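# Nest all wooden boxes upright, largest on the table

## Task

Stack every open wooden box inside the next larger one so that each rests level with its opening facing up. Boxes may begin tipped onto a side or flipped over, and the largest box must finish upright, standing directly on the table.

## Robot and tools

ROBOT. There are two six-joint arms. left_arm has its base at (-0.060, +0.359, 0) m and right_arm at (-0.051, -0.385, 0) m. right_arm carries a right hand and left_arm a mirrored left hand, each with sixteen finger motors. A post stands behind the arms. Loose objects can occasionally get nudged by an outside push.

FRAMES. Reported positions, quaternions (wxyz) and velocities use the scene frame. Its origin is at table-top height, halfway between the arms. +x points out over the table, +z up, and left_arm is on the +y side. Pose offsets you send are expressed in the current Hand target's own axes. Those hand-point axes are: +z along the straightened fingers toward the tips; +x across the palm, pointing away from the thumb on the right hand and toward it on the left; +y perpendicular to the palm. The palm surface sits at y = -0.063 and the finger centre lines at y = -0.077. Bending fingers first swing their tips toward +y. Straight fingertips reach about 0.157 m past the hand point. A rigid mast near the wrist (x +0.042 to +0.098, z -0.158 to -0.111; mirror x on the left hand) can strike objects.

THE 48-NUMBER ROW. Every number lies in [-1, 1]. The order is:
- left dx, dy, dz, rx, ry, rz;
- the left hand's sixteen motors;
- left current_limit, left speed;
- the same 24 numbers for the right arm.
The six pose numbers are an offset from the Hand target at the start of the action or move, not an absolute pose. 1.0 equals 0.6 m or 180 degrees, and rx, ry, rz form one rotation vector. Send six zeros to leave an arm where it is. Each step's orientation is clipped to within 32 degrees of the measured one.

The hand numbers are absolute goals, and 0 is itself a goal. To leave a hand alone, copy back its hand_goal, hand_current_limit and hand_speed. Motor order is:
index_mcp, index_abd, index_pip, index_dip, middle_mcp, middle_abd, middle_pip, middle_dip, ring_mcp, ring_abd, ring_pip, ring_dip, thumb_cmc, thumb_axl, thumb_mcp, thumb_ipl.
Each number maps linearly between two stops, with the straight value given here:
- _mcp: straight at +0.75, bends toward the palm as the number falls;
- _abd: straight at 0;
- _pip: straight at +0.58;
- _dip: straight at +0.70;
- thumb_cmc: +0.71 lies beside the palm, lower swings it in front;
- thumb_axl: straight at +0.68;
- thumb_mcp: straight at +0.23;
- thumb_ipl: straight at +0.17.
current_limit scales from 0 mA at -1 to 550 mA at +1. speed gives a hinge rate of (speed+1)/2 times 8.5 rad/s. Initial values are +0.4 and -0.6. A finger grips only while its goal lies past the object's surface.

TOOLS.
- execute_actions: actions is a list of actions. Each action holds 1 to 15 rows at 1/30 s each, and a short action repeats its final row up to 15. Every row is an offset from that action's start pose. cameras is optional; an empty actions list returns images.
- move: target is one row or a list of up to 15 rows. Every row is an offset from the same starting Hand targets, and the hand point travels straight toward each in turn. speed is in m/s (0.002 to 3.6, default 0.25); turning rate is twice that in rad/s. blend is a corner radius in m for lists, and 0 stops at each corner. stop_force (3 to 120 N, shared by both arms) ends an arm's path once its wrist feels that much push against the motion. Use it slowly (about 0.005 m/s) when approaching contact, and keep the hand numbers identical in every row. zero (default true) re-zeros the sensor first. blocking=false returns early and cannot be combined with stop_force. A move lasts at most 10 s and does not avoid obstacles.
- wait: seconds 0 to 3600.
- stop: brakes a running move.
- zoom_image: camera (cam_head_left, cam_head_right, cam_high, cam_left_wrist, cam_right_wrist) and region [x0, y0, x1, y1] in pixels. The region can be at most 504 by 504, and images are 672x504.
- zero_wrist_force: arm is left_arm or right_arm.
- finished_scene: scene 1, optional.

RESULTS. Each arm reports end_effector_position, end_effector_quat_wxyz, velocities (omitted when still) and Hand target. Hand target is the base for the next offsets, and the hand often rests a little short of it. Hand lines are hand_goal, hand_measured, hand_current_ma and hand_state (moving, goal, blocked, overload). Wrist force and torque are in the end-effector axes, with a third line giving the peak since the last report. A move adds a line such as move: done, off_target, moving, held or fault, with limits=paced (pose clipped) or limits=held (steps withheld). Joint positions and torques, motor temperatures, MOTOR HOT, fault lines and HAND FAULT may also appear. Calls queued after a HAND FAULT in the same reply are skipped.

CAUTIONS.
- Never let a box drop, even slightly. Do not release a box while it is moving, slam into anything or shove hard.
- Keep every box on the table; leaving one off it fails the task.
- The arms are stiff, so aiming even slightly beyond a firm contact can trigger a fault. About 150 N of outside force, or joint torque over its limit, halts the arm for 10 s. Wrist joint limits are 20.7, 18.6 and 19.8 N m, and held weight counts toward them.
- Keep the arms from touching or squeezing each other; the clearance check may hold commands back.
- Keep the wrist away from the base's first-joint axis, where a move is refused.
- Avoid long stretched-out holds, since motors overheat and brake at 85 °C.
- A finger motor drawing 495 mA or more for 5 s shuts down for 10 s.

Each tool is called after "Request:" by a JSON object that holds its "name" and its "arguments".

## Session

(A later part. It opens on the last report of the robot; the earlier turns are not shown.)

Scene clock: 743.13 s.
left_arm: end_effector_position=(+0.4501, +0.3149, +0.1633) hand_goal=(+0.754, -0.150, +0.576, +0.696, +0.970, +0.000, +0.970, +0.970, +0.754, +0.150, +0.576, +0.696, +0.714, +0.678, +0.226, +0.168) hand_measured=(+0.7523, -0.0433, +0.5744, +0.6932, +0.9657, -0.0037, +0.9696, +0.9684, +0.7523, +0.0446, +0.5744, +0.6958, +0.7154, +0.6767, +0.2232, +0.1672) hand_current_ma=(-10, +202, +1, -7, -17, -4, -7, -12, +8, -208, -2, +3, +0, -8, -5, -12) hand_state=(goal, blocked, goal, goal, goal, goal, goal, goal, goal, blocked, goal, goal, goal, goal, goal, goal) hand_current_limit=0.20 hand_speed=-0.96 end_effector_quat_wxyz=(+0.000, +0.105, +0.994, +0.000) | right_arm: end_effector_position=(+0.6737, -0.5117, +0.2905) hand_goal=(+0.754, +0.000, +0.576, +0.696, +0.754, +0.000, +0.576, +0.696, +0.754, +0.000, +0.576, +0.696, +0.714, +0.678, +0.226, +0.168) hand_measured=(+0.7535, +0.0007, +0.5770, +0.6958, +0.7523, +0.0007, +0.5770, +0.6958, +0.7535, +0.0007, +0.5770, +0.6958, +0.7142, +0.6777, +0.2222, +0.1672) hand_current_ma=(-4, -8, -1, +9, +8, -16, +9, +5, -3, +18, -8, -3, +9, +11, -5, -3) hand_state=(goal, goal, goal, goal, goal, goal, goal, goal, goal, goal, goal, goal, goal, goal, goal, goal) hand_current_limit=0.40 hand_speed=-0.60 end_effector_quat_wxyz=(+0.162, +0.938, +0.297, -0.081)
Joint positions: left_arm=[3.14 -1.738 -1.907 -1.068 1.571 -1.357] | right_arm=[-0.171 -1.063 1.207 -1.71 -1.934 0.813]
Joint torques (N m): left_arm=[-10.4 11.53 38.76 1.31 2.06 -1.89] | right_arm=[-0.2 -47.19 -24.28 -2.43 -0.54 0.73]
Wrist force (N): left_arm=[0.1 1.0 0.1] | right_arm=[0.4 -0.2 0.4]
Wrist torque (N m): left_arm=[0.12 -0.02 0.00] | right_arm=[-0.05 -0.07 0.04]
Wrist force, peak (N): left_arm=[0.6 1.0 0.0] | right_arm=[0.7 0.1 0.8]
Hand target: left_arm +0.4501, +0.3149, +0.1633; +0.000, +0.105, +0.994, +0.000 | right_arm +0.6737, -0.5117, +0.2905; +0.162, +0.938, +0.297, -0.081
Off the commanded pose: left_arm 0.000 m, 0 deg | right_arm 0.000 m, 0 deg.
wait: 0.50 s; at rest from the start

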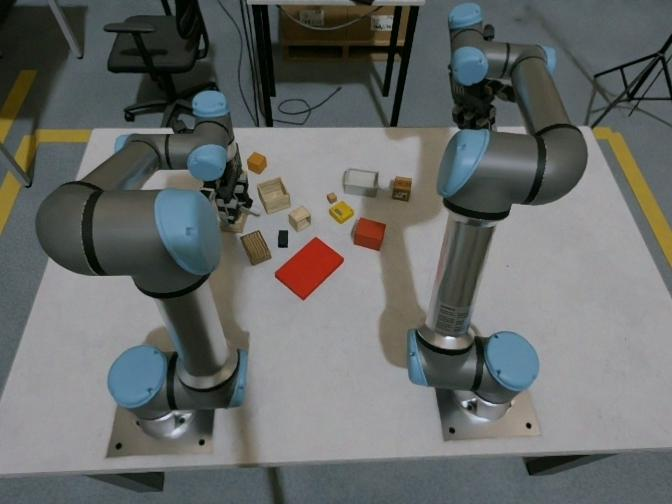

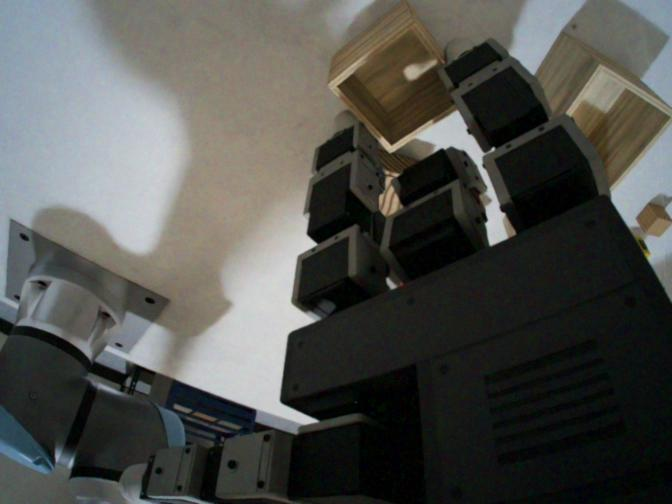

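Request:
{"name": "move", "arguments": {"target": [0,0,-0.14,0,0,0, 0.754,-0.15,0.576,0.696,0.97,0,0.97,0.97,0.754,0.15,0.576,0.696,0.714,0.678,0.226,0.168,0.2,-0.96, 0,0,0,0,0,0, 0.754,0,0.576,0.696,0.754,0,0.576,0.696,0.754,0,0.576,0.696,0.714,0.678,0.226,0.168,0.4,-0.6], "speed": 0.05, "cameras": ["cam_high","cam_head_right","cam_left_wrist"]}}

Request:
{"name": "zoom_image", "arguments": {"camera": "cam_left_wrist", "region": [250, 0, 650, 230]}}

Request:
{"name": "zoom_image", "arguments": {"camera": "cam_head_right", "region": [170, 130, 330, 290]}}

Request:
{"name": "zoom_image", "arguments": {"camera": "cam_high", "region": [290, 90, 420, 230]}}

Scene clock: 754.87 s.
left_arm: end_effector_position=(+0.4501, +0.3149, +0.2473) hand_goal=(+0.754, -0.150, +0.576, +0.696, +0.970, +0.000, +0.970, +0.970, +0.754, +0.150, +0.576, +0.696, +0.714, +0.678, +0.226, +0.168) hand_measured=(+0.7498, -0.0433, +0.5757, +0.6920, +0.9681, -0.0037, +0.9696, +0.9684, +0.7523, +0.0446, +0.5757, +0.6971, +0.7167, +0.6767, +0.2232, +0.1672) hand_current_ma=(-8, +190, -6, -10, -12, -1, +3, -7, -6, -203, -6, +2, +1, -7, -8, -9) hand_state=(goal, blocked, goal, goal, goal, goal, goal, goal, goal, blocked, goal, goal, goal, goal, goal, goal) hand_current_limit=0.20 hand_speed=-0.96 end_effector_quat_wxyz=(+0.000, +0.105, +0.994, +0.000) | right_arm: end_effector_position=(+0.6737, -0.5117, +0.2905) hand_goal=(+0.754, +0.000, +0.576, +0.696, +0.754, +0.000, +0.576, +0.696, +0.754, +0.000, +0.576, +0.696, +0.714, +0.678, +0.226, +0.168) hand_measured=(+0.7535, +0.0007, +0.5770, +0.6958, +0.7535, -0.0008, +0.5770, +0.6958, +0.7535, +0.0007, +0.5770, +0.6971, +0.7142, +0.6777, +0.2222, +0.1672) hand_current_ma=(+14, +8, -6, +10, +17, -9, -1, -15, -3, +21, -11, +5, +13, +4, -22, +1) hand_state=(goal, goal, goal, goal, goal, goal, goal, goal, goal, goal, goal, goal, goal, goal, goal, goal) hand_current_limit=0.40 hand_speed=-0.60 end_effector_quat_wxyz=(+0.162, +0.938, +0.297, -0.081)
Joint positions: left_arm=[3.139 -1.659 -1.765 -1.288 1.571 -1.357] | right_arm=[-0.171 -1.063 1.207 -1.71 -1.934 0.813]
Joint torques (N m): left_arm=[-9.3 46.03 40.71 0.76 1.21 -1.95] | right_arm=[-1.05 -46.86 -27.53 -2.68 -0.74 0.75]
Wrist force (N): left_arm=[0.3 0.6 0.1] | right_arm=[0.4 -0.2 0.2]
Wrist torque (N m): left_arm=[0.08 -0.04 0.02] | right_arm=[-0.04 -0.05 0.03]
Wrist force, peak (N): left_arm=[0.7 1.1 0.1] | right_arm=[0.9 -0.1 0.8]
Hand target: left_arm +0.4501, +0.3149, +0.2473; +0.000, +0.105, +0.994, +0.000 | right_arm +0.6737, -0.5117, +0.2905; +0.162, +0.938, +0.297, -0.081
Off the commanded pose: left_arm 0.000 m, 0 deg | right_arm 0.000 m, 0 deg.
move: done
Images, in order (width x height): cam_head_right 672x504, cam_high 672x504, cam_left_wrist 672x504.

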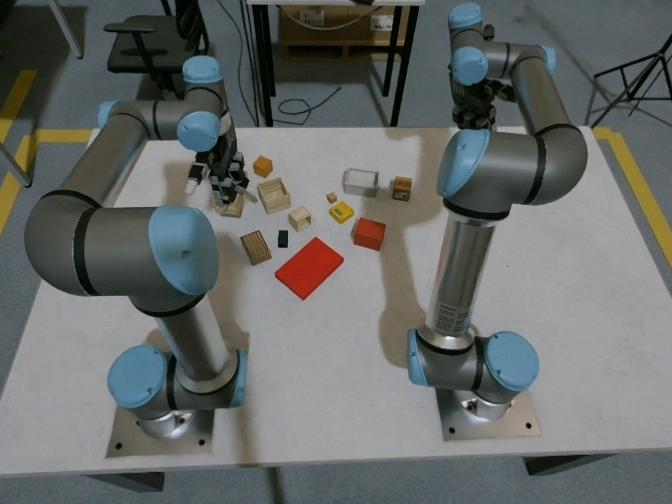

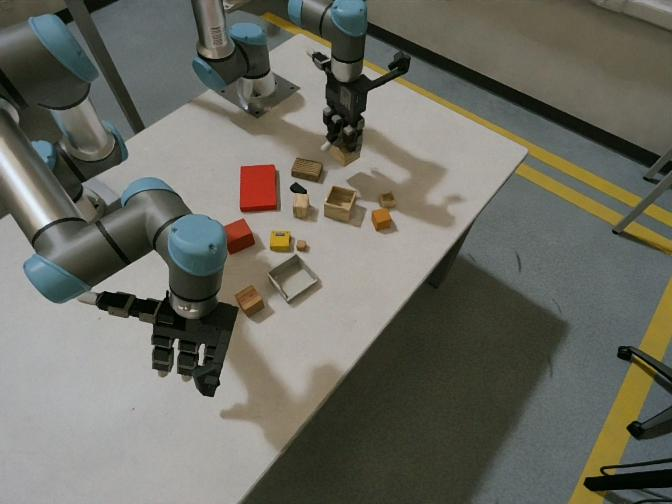

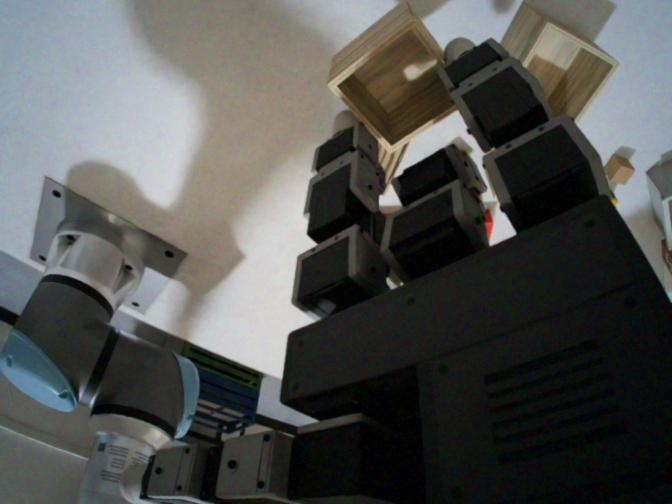

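Scaled by 1.260 from the camera's image (finer frame: 960x720).

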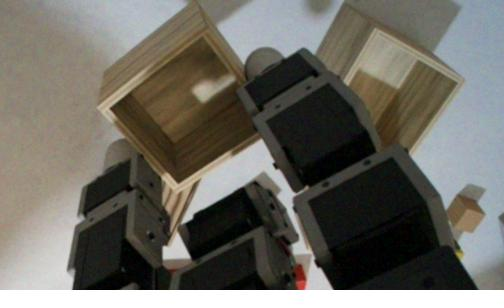

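Scaled by 3.150.

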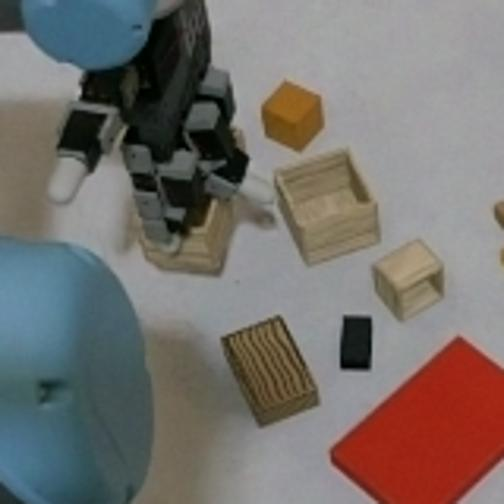

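Scaled by 3.600.

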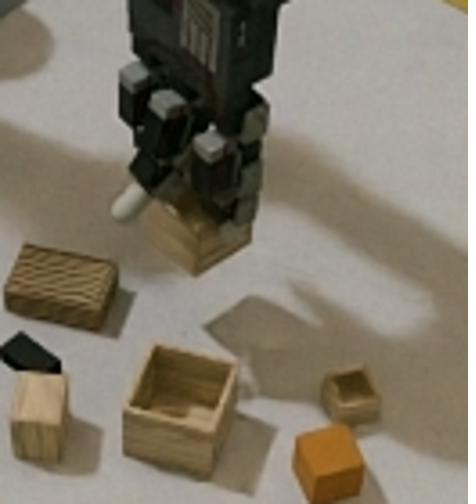

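Request:
{"name": "move", "arguments": {"target": [-0.1033,-0.2015,0,0,0,-0.1778, 0.754,-0.15,0.576,0.696,0.97,0,0.97,0.97,0.754,0.15,0.576,0.696,0.714,0.678,0.226,0.168,0.2,-0.96, 0,0,0,0,0,0, 0.754,0,0.576,0.696,0.754,0,0.576,0.696,0.754,0,0.576,0.696,0.714,0.678,0.226,0.168,0.4,-0.6], "speed": 0.08, "cameras": ["cam_high","cam_head_right","cam_head_left","cam_left_wrist"]}}

Request:
{"name": "zoom_image", "arguments": {"camera": "cam_left_wrist", "region": [250, 0, 650, 230]}}

Request:
{"name": "zoom_image", "arguments": {"camera": "cam_head_right", "region": [230, 140, 330, 240]}}

Request:
{"name": "zoom_image", "arguments": {"camera": "cam_head_left", "region": [230, 140, 330, 240]}}

Request:
{"name": "zoom_image", "arguments": {"camera": "cam_high", "region": [300, 130, 400, 230]}}

Scene clock: 796.80 s.
left_arm: end_effector_position=(+0.4854, +0.1837, +0.2473) hand_goal=(+0.754, -0.150, +0.576, +0.696, +0.970, +0.000, +0.970, +0.970, +0.754, +0.150, +0.576, +0.696, +0.714, +0.678, +0.226, +0.168) hand_measured=(+0.7511, -0.0418, +0.5757, +0.6932, +0.9669, -0.0023, +0.9696, +0.9684, +0.7523, +0.0461, +0.5821, +0.7022, +0.7167, +0.6777, +0.2232, +0.1672) hand_current_ma=(+0, +198, +3, -16, -9, -7, -1, -3, +2, -208, +10, +9, +0, +0, -3, -13) hand_state=(goal, blocked, goal, goal, goal, goal, goal, goal, goal, blocked, goal, goal, goal, goal, goal, goal) hand_current_limit=0.20 hand_speed=-0.96 end_effector_quat_wxyz=(+0.000, -0.173, +0.985, +0.000) | right_arm: end_effector_position=(+0.6737, -0.5117, +0.2905) hand_goal=(+0.754, +0.000, +0.576, +0.696, +0.754, +0.000, +0.576, +0.696, +0.754, +0.000, +0.576, +0.696, +0.714, +0.678, +0.226, +0.168) hand_measured=(+0.7523, +0.0007, +0.5770, +0.6958, +0.7535, -0.0008, +0.5770, +0.6958, +0.7535, -0.0008, +0.5757, +0.6971, +0.7142, +0.6777, +0.2222, +0.1672) hand_current_ma=(-2, +1, +5, +9, +6, -13, -4, -8, +8, +7, -19, +11, +10, +4, -2, -5) hand_state=(goal, goal, goal, goal, goal, goal, goal, goal, goal, goal, goal, goal, goal, goal, goal, goal) hand_current_limit=0.40 hand_speed=-0.60 end_effector_quat_wxyz=(+0.162, +0.938, +0.297, -0.081)
Joint positions: left_arm=[2.951 -1.927 -1.432 -1.354 1.571 -2.104] | right_arm=[-0.171 -1.063 1.207 -1.71 -1.934 0.813]
Joint torques (N m): left_arm=[-10.3 18.64 41.61 0.86 2.31 -1.81] | right_arm=[-0.14 -46.59 -26.11 -2.3 -0.64 0.89]
Wrist force (N): left_arm=[0.2 0.9 0.0] | right_arm=[0.7 0.0 0.0]
Wrist torque (N m): left_arm=[0.11 -0.02 0.02] | right_arm=[0.02 -0.09 0.07]
Wrist force, peak (N): left_arm=[0.7 1.1 0.3] | right_arm=[1.0 -0.2 0.6]
Hand target: left_arm +0.4855, +0.1837, +0.2473; +0.000, -0.173, +0.985, +0.000 | right_arm +0.6737, -0.5117, +0.2905; +0.162, +0.938, +0.297, -0.081
Off the commanded pose: left_arm 0.000 m, 0 deg | right_arm 0.000 m, 0 deg.
move: done
Images, in order (width x height): cam_head_left 672x504, cam_head_right 672x504, cam_high 672x504, cam_left_wrist 672x504.

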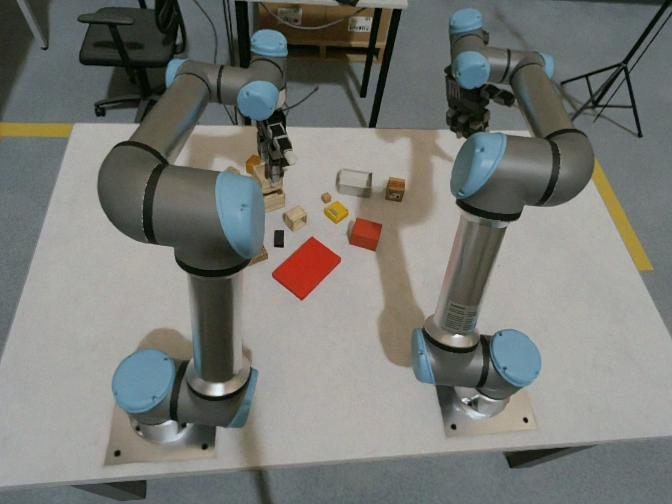

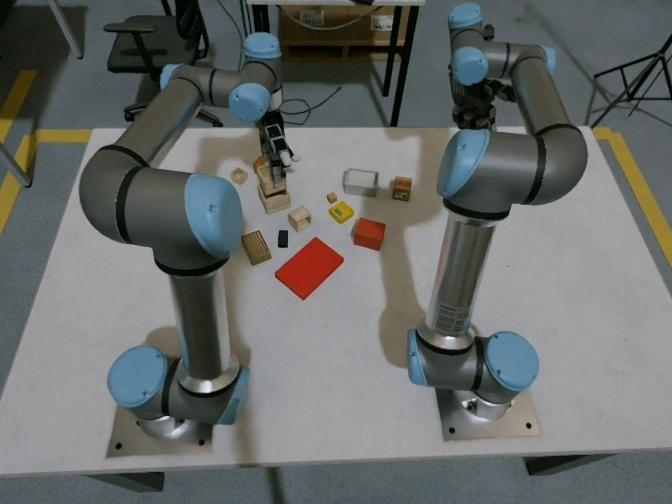

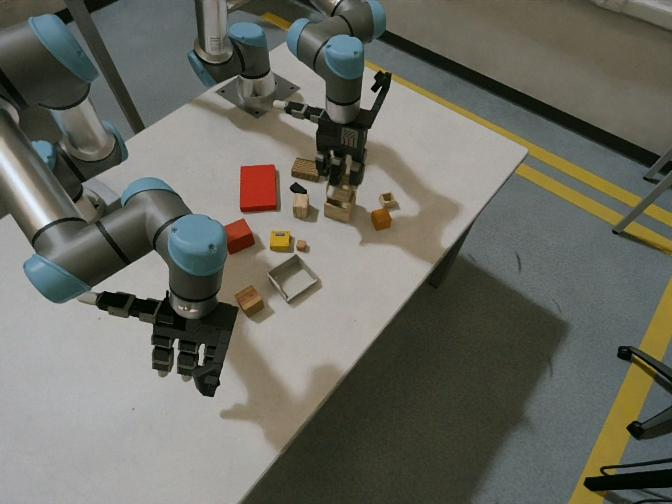

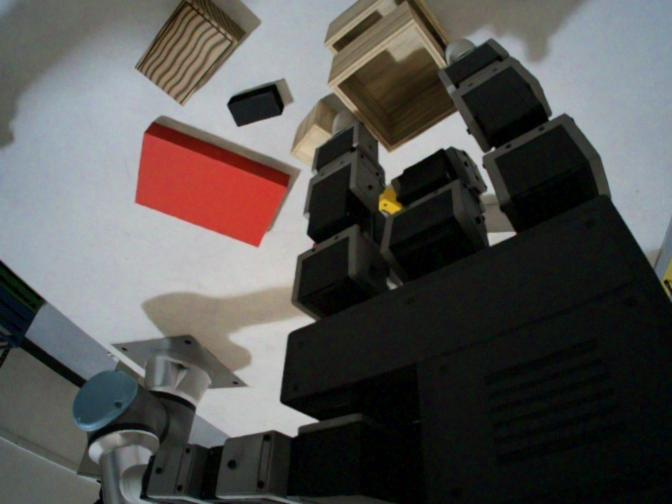

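Scaled by 1.260 from the camera's image (finer frame: 960x720).

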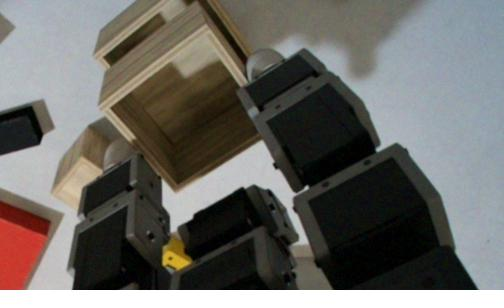

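Scaled by 5.040.

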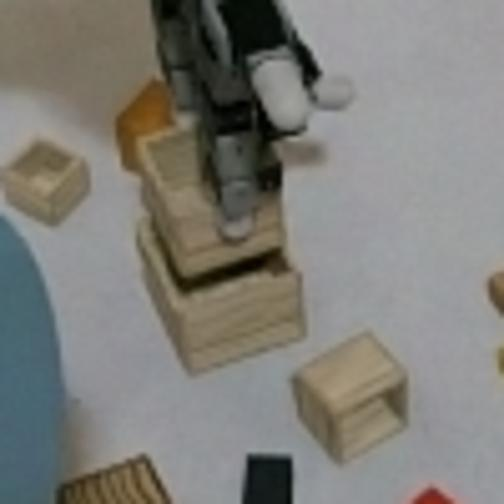

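Scaled by 5.040.

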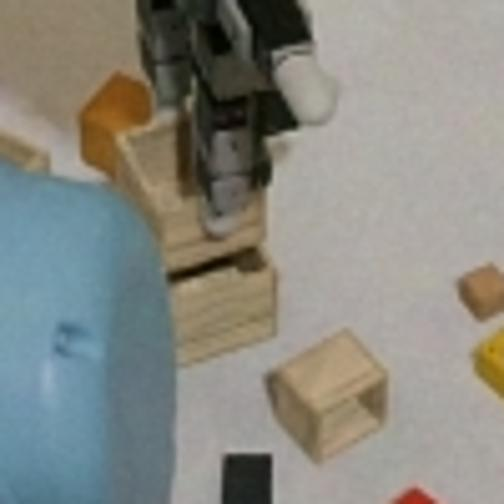

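Scaled by 5.040.

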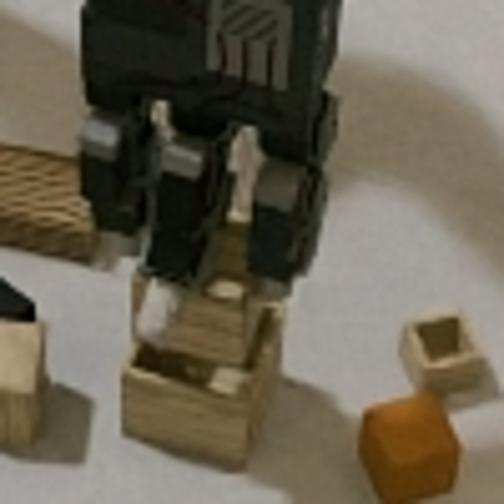

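Request:
{"name": "zoom_image", "arguments": {"camera": "cam_head_right", "region": [250, 160, 300, 220]}}

Request:
{"name": "zoom_image", "arguments": {"camera": "cam_high", "region": [318, 170, 368, 230]}}

Request:
{"name": "zoom_image", "arguments": {"camera": "cam_left_wrist", "region": [310, 0, 480, 160]}}

Scaled by 8.400.

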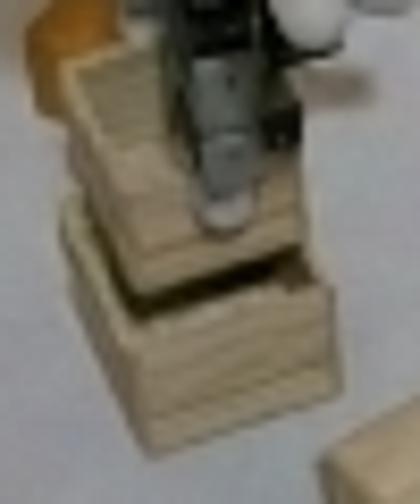

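Scaled by 8.400.

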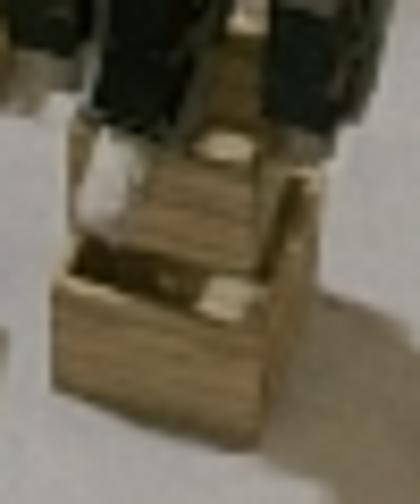

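Scaled by 2.965 from the camera's image (finer frame: 960x720).

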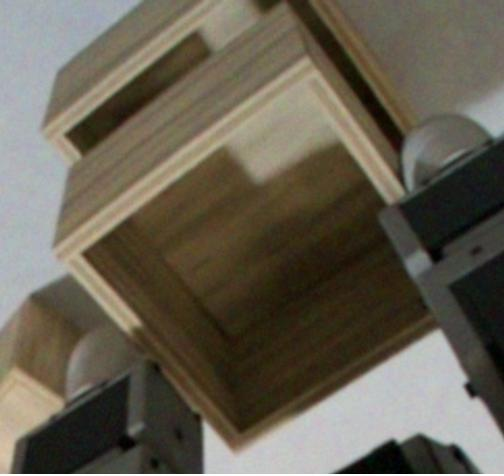

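Request:
{"name": "move", "arguments": {"target": [0.0053,-0.0075,0.0167,0,0,-0.0222, 0.754,-0.15,0.576,0.696,0.97,0,0.97,0.97,0.754,0.15,0.576,0.696,0.714,0.678,0.226,0.168,0.2,-0.96, 0,0,0,0,0,0, 0.754,0,0.576,0.696,0.754,0,0.576,0.696,0.754,0,0.576,0.696,0.714,0.678,0.226,0.168,0.4,-0.6], "speed": 0.04, "cameras": ["cam_high","cam_head_right","cam_head_left","cam_left_wrist"]}}

Request:
{"name": "zoom_image", "arguments": {"camera": "cam_left_wrist", "region": [310, 0, 480, 160]}}

Request:
{"name": "zoom_image", "arguments": {"camera": "cam_head_right", "region": [250, 160, 300, 220]}}

Request:
{"name": "zoom_image", "arguments": {"camera": "cam_head_left", "region": [245, 160, 295, 220]}}

Request:
{"name": "zoom_image", "arguments": {"camera": "cam_high", "region": [318, 170, 368, 230]}}

Scene clock: 871.67 s.
left_arm: end_effector_position=(+0.4840, +0.1784, +0.2373) hand_goal=(+0.754, -0.150, +0.576, +0.696, +0.970, +0.000, +0.970, +0.970, +0.754, +0.150, +0.576, +0.696, +0.714, +0.678, +0.226, +0.168) hand_measured=(+0.7511, -0.0433, +0.5757, +0.6932, +0.9669, -0.0023, +0.9696, +0.9684, +0.7523, +0.0461, +0.5808, +0.6996, +0.7154, +0.6767, +0.2242, +0.1681) hand_current_ma=(+2, +183, -5, -5, -7, -3, +2, -13, +12, -206, +3, +3, -5, -11, -10, -2) hand_state=(goal, blocked, goal, goal, goal, goal, goal, goal, goal, blocked, goal, goal, goal, goal, goal, goal) hand_current_limit=0.20 hand_speed=-0.96 end_effector_quat_wxyz=(+0.000, -0.207, +0.978, +0.000) | right_arm: end_effector_position=(+0.6737, -0.5117, +0.2905) hand_goal=(+0.754, +0.000, +0.576, +0.696, +0.754, +0.000, +0.576, +0.696, +0.754, +0.000, +0.576, +0.696, +0.714, +0.678, +0.226, +0.168) hand_measured=(+0.7523, -0.0008, +0.5770, +0.6958, +0.7535, -0.0008, +0.5770, +0.6958, +0.7535, -0.0008, +0.5770, +0.6958, +0.7142, +0.6767, +0.2222, +0.1672) hand_current_ma=(+11, -2, -5, +13, -1, +2, +0, -9, +19, -1, -4, -2, +11, +3, -19, -10) hand_state=(goal, goal, goal, goal, goal, goal, goal, goal, goal, goal, goal, goal, goal, goal, goal, goal) hand_current_limit=0.40 hand_speed=-0.60 end_effector_quat_wxyz=(+0.162, +0.938, +0.297, -0.081)
Joint positions: left_arm=[2.95 -1.941 -1.438 -1.334 1.571 -2.175] | right_arm=[-0.171 -1.063 1.207 -1.71 -1.934 0.813]
Joint torques (N m): left_arm=[-9.08 20.19 7.78 4.43 -0.31 -2.06] | right_arm=[-1.03 -47.33 -26.93 -2.67 -0.54 0.86]
Wrist force (N): left_arm=[0.2 0.7 0.3] | right_arm=[0.6 0.2 0.7]
Wrist torque (N m): left_arm=[0.07 -0.01 0.03] | right_arm=[-0.03 -0.09 0.06]
Wrist force, peak (N): left_arm=[0.6 1.1 0.0] | right_arm=[0.9 -0.2 0.9]
Hand target: left_arm +0.4840, +0.1784, +0.2372; +0.000, -0.207, +0.978, +0.000 | right_arm +0.6737, -0.5117, +0.2905; +0.162, +0.938, +0.297, -0.081
Off the commanded pose: left_arm 0.000 m, 0 deg | right_arm 0.000 m, 0 deg.
move: done
Images, in order (width x height): cam_head_left 672x504, cam_head_right 672x504, cam_high 672x504, cam_left_wrist 672x504.

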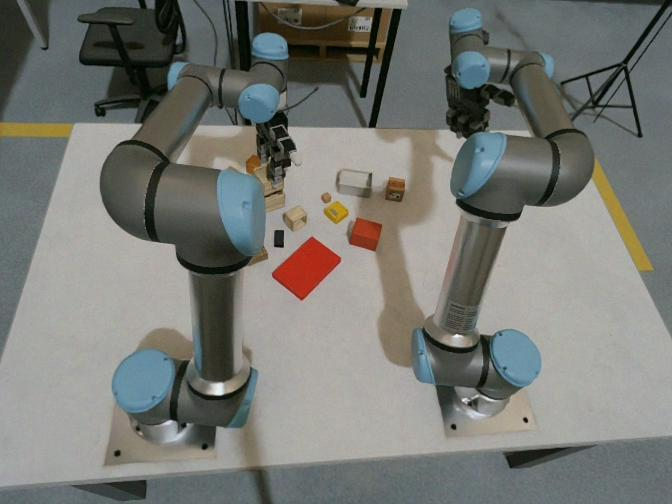

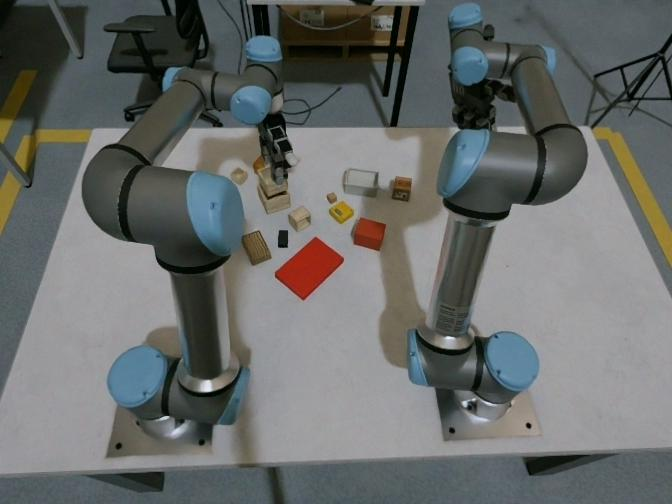

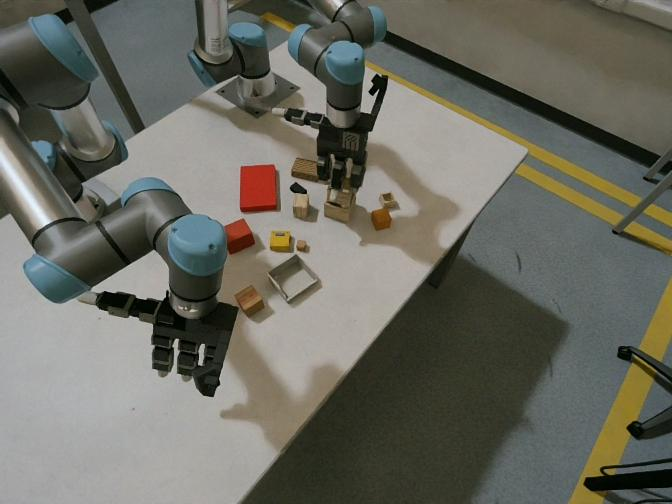

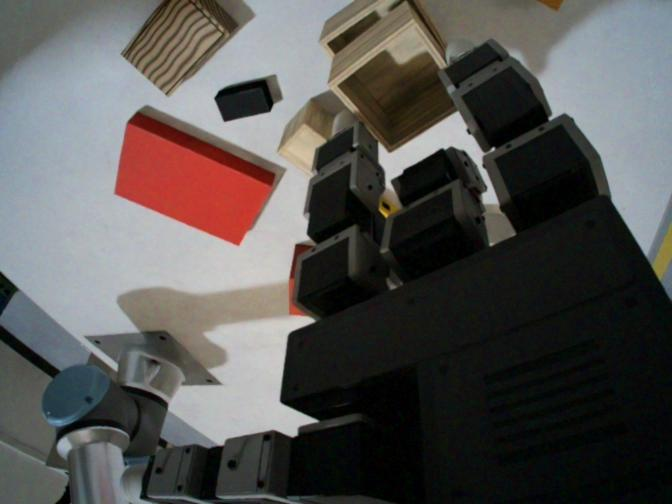

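Scaled by 2.965 from the camera's image (finer frame: 960x720).

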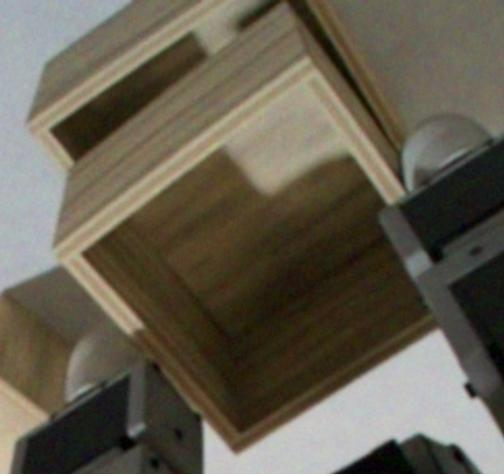

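Scaled by 8.400.

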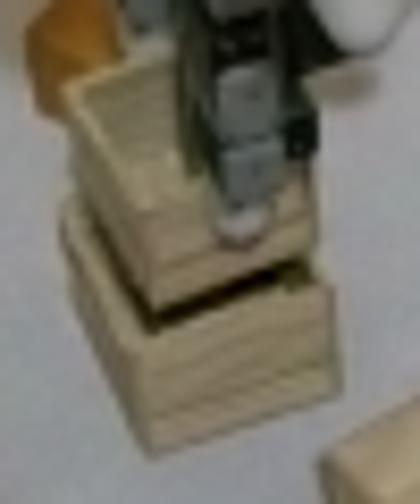

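Scaled by 8.400.

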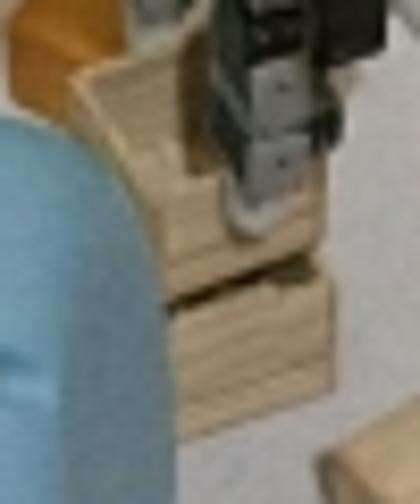

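Scaled by 8.400.

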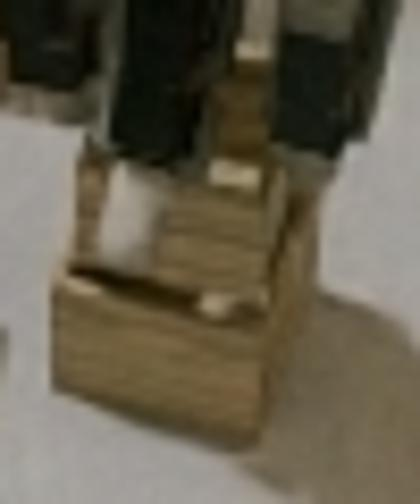

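Request:
{"name": "move", "arguments": {"target": [0,0,0.05,0,0,0, 0.754,-0.15,0.576,0.696,0.97,0,0.97,0.97,0.754,0.15,0.576,0.696,0.714,0.678,0.226,0.168,0.2,-0.96, 0,0,0,0,0,0, 0.754,0,0.576,0.696,0.754,0,0.576,0.696,0.754,0,0.576,0.696,0.714,0.678,0.226,0.168,0.4,-0.6], "speed": 0.01, "stop_force": 3, "cameras": ["cam_high","cam_head_right","cam_head_left","cam_left_wrist"]}}

Request:
{"name": "zoom_image", "arguments": {"camera": "cam_left_wrist", "region": [310, 0, 480, 160]}}

Request:
{"name": "zoom_image", "arguments": {"camera": "cam_head_right", "region": [250, 160, 300, 220]}}

Request:
{"name": "zoom_image", "arguments": {"camera": "cam_high", "region": [318, 170, 368, 230]}}

Scene clock: 889.47 s.
left_arm: end_effector_position=(+0.4840, +0.1784, +0.2072) hand_goal=(+0.754, -0.150, +0.576, +0.696, +0.970, +0.000, +0.970, +0.970, +0.754, +0.150, +0.576, +0.696, +0.714, +0.678, +0.226, +0.168) hand_measured=(+0.7462, -0.0418, +0.5731, +0.6932, +0.9669, -0.0023, +0.9709, +0.9684, +0.7486, +0.0461, +0.5744, +0.6971, +0.7167, +0.6777, +0.2242, +0.1672) hand_current_ma=(-21, +199, -7, -6, -11, +8, +1, -8, -12, -197, -7, +1, +7, +1, -4, -4) hand_state=(goal, blocked, goal, goal, goal, goal, goal, goal, goal, blocked, goal, goal, goal, goal, goal, goal) hand_current_limit=0.20 hand_speed=-0.96 end_effector_quat_wxyz=(+0.000, -0.207, +0.978, +0.000) | right_arm: end_effector_position=(+0.6737, -0.5117, +0.2905) hand_goal=(+0.754, +0.000, +0.576, +0.696, +0.754, +0.000, +0.576, +0.696, +0.754, +0.000, +0.576, +0.696, +0.714, +0.678, +0.226, +0.168) hand_measured=(+0.7523, +0.0007, +0.5770, +0.6958, +0.7535, -0.0008, +0.5770, +0.6958, +0.7535, -0.0008, +0.5770, +0.6958, +0.7142, +0.6777, +0.2222, +0.1672) hand_current_ma=(+6, +8, +1, -10, -7, -15, +1, +13, +17, +3, -11, +11, +11, +13, -21, -5) hand_state=(goal, goal, goal, goal, goal, goal, goal, goal, goal, goal, goal, goal, goal, goal, goal, goal) hand_current_limit=0.40 hand_speed=-0.60 end_effector_quat_wxyz=(+0.162, +0.938, +0.297, -0.081)
Joint positions: left_arm=[2.95 -1.96 -1.49 -1.262 1.571 -2.175] | right_arm=[-0.171 -1.063 1.207 -1.71 -1.934 0.813]
Joint torques (N m): left_arm=[3.88 20.56 6.7 4.66 -0.48 1.55] | right_arm=[-0.19 -46.52 -26.72 -2.5 -0.58 0.72]
Wrist force (N): left_arm=[0.3 1.7 -0.3] | right_arm=[0.6 0.5 0.5]
Wrist torque (N m): left_arm=[0.19 -0.03 -0.01] | right_arm=[0.02 -0.09 0.08]
Wrist force, peak (N): left_arm=[0.7 1.6 -1.0] | right_arm=[0.9 0.0 0.9]
Hand target: left_arm +0.4840, +0.1784, +0.2072; +0.000, -0.207, +0.978, +0.000 | right_arm +0.6737, -0.5117, +0.2905; +0.162, +0.938, +0.297, -0.081
Off the commanded pose: left_arm 0.000 m, 0 deg | right_arm 0.000 m, 0 deg.
move: done
Images, in order (width x height): cam_head_left 672x504, cam_head_right 672x504, cam_high 672x504, cam_left_wrist 672x504.

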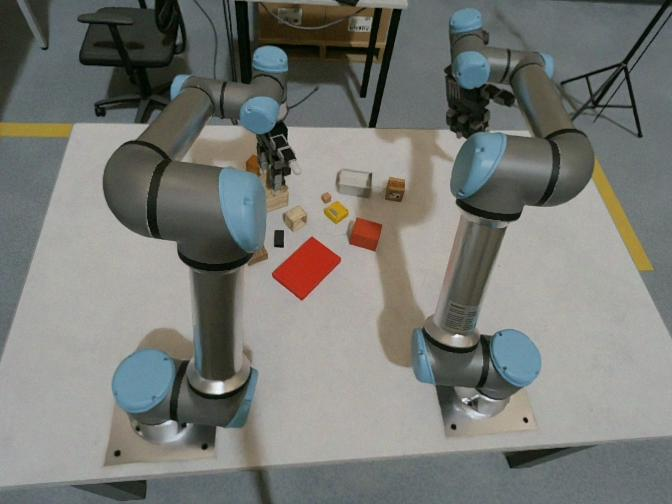

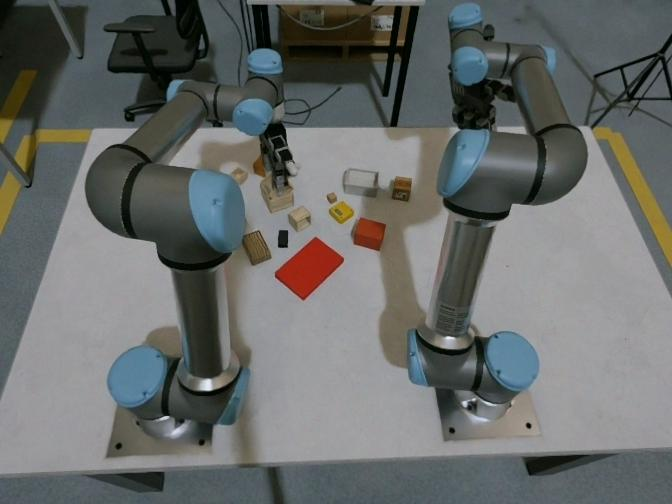

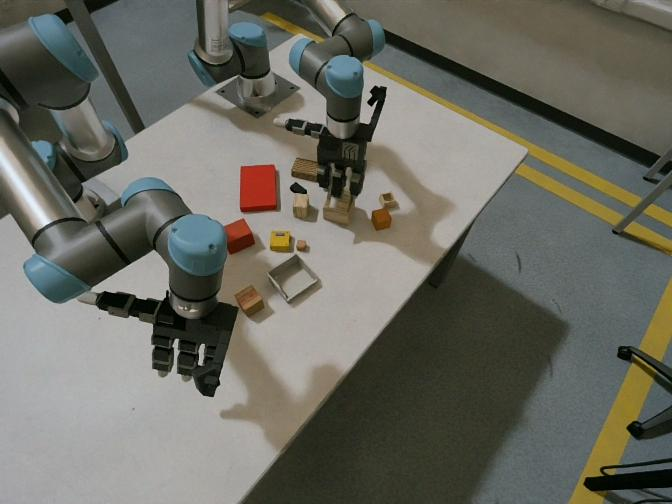

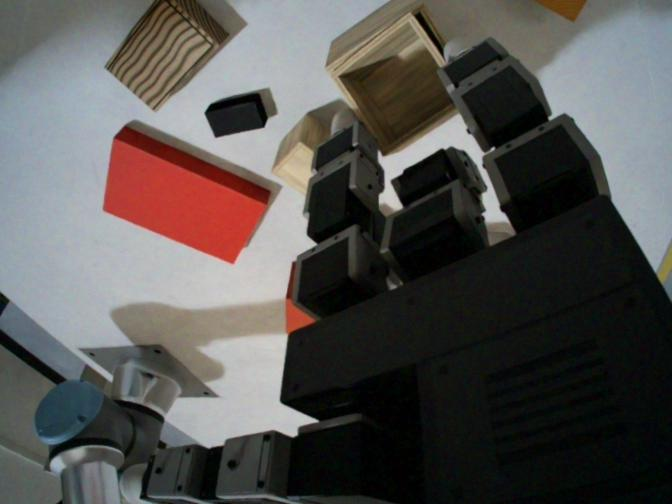

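Scaled by 2.965 from the camera's image (finer frame: 960x720).

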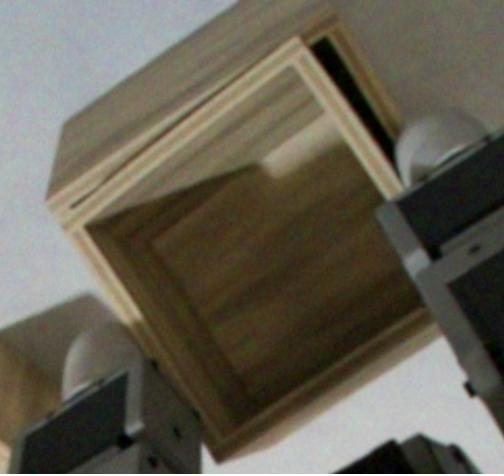

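Scaled by 8.400.

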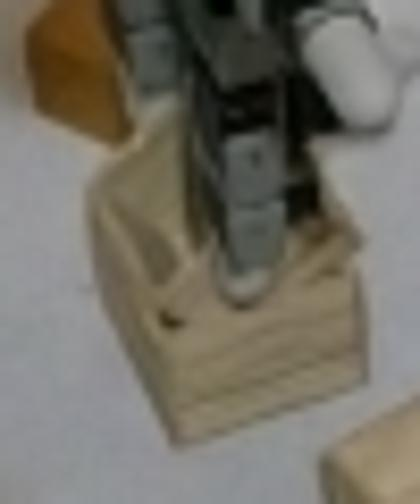

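Scaled by 8.400.

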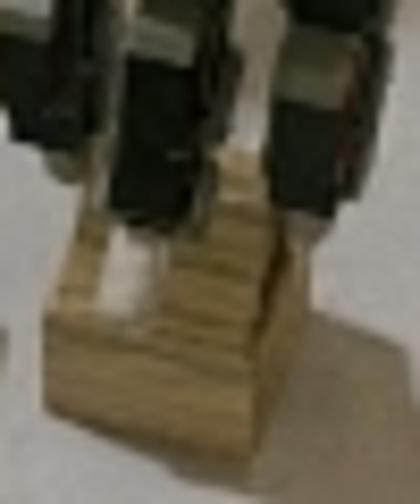

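Request:
{"name": "move", "arguments": {"target": [0,0,0.058,0,0,0, 0.754,-0.15,0.576,0.696,0.97,0,0.97,0.97,0.754,0.15,0.576,0.696,0.714,0.678,0.226,0.168,0.2,-0.96, 0,0,0,0,0,0, 0.754,0,0.576,0.696,0.754,0,0.576,0.696,0.754,0,0.576,0.696,0.714,0.678,0.226,0.168,0.4,-0.6], "speed": 0.01, "stop_force": 3, "cameras": ["cam_high","cam_head_right","cam_head_left","cam_left_wrist"]}}

Request:
{"name": "zoom_image", "arguments": {"camera": "cam_left_wrist", "region": [310, 0, 480, 160]}}

Request:
{"name": "zoom_image", "arguments": {"camera": "cam_head_right", "region": [250, 160, 300, 220]}}

Request:
{"name": "zoom_image", "arguments": {"camera": "cam_high", "region": [318, 170, 368, 230]}}

Scene clock: 902.50 s.
left_arm: end_effector_position=(+0.4840, +0.1784, +0.2003) hand_goal=(+0.754, -0.150, +0.576, +0.696, +0.970, +0.000, +0.970, +0.970, +0.754, +0.150, +0.576, +0.696, +0.714, +0.678, +0.226, +0.168) hand_measured=(+0.7378, -0.0447, +0.5667, +0.6920, +0.9657, -0.0023, +0.9696, +0.9684, +0.7511, +0.0476, +0.5808, +0.7009, +0.7167, +0.6777, +0.2232, +0.1681) hand_current_ma=(-31, +187, -21, -11, -4, -1, -6, -6, +3, -203, +11, +9, -3, -22, +2, -7) hand_state=(goal, blocked, goal, goal, goal, goal, goal, goal, goal, blocked, goal, goal, goal, goal, goal, goal) hand_current_limit=0.20 hand_speed=-0.96 end_effector_quat_wxyz=(+0.000, -0.207, +0.978, +0.000) | right_arm: end_effector_position=(+0.6737, -0.5117, +0.2905) hand_goal=(+0.754, +0.000, +0.576, +0.696, +0.754, +0.000, +0.576, +0.696, +0.754, +0.000, +0.576, +0.696, +0.714, +0.678, +0.226, +0.168) hand_measured=(+0.7535, -0.0008, +0.5770, +0.6958, +0.7535, -0.0008, +0.5770, +0.6958, +0.7535, -0.0008, +0.5782, +0.6958, +0.7142, +0.6777, +0.2222, +0.1672) hand_current_ma=(-6, +3, +6, +25, +4, -11, +10, -9, +9, +8, -16, -7, +7, -7, -15, +3) hand_state=(goal, goal, goal, goal, goal, goal, goal, goal, goal, goal, goal, goal, goal, goal, goal, goal) hand_current_limit=0.40 hand_speed=-0.60 end_effector_quat_wxyz=(+0.162, +0.938, +0.297, -0.081)
Joint positions: left_arm=[2.95 -1.965 -1.501 -1.246 1.571 -2.175] | right_arm=[-0.171 -1.063 1.207 -1.71 -1.934 0.813]
Joint torques (N m): left_arm=[3.44 62.5 39.43 0.79 0.05 1.48] | right_arm=[0.5 -46.88 -25.77 -2.6 -0.57 1.01]
Wrist force (N): left_arm=[-0.3 1.1 -1.7] | right_arm=[0.6 -0.1 0.3]
Wrist torque (N m): left_arm=[0.28 -0.10 -0.04] | right_arm=[-0.03 -0.09 0.06]
Wrist force, peak (N): left_arm=[-0.8 0.9 -4.5] | right_arm=[0.7 -0.1 1.0]
Hand target: left_arm +0.4840, +0.1784, +0.2003; +0.000, -0.207, +0.978, +0.000 (not the last commanded pose) | right_arm +0.6737, -0.5117, +0.2905; +0.162, +0.938, +0.297, -0.081
Off the commanded pose: left_arm 0.028 m, 0 deg | right_arm 0.000 m, 0 deg.
move: contact (left_arm)
Images, in order (width x height): cam_head_left 672x504, cam_head_right 672x504, cam_high 672x504, cam_left_wrist 672x504.

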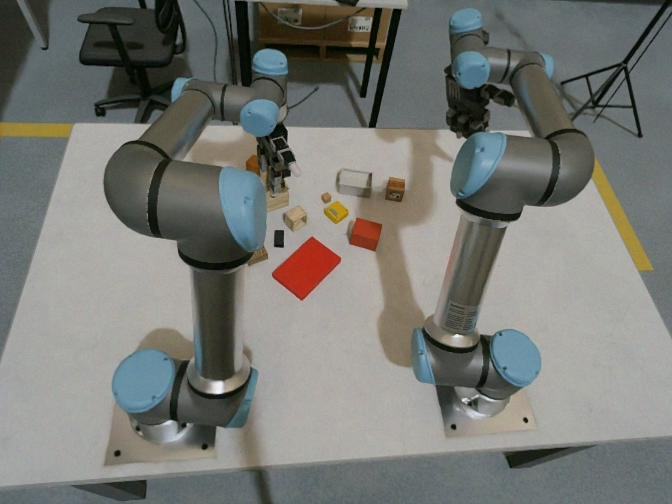

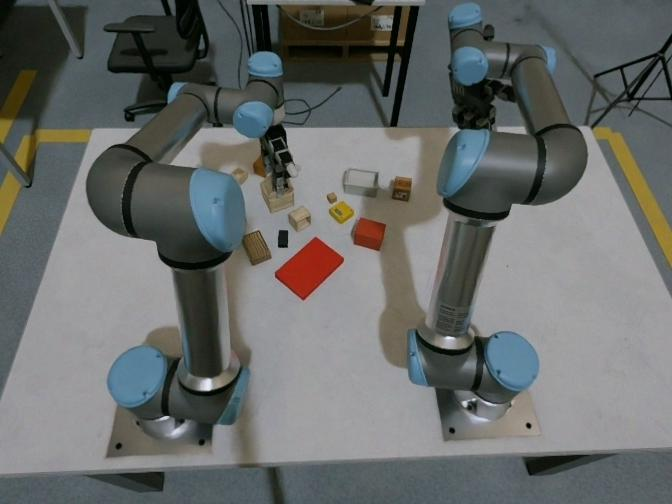

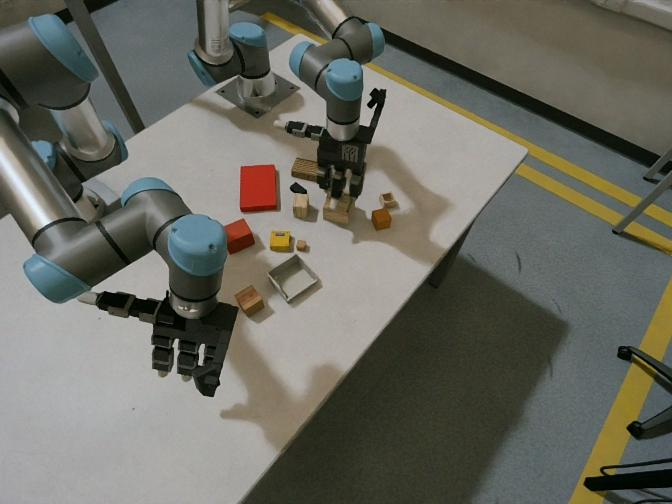

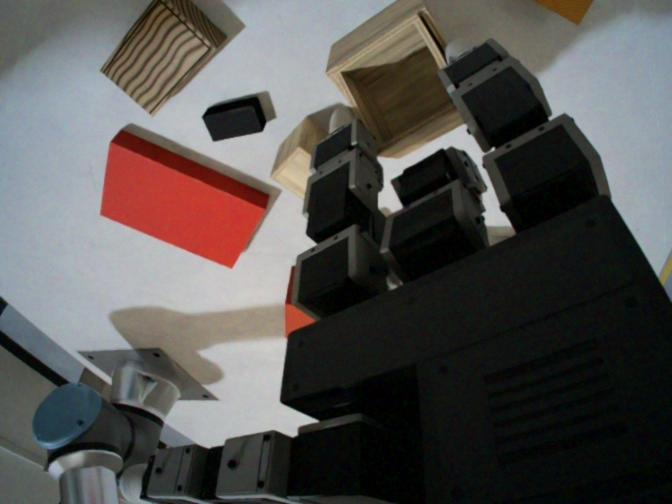

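Scaled by 2.965 from the camera's image (finer frame: 960x720).

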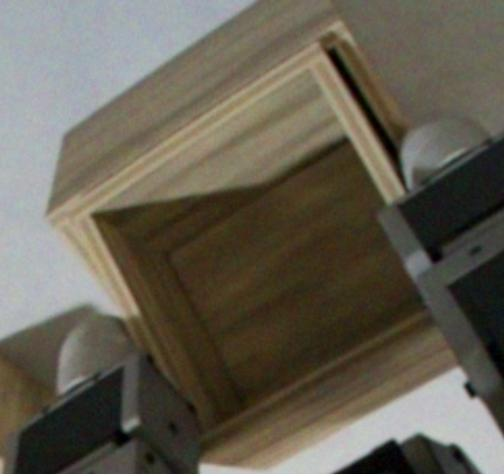

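Scaled by 8.400.

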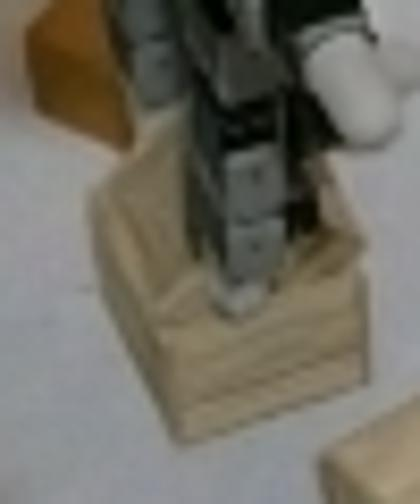

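Scaled by 8.400.

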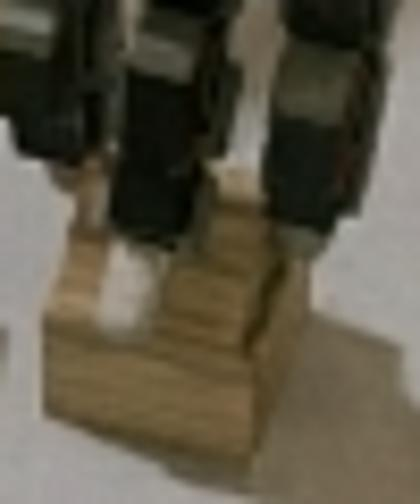

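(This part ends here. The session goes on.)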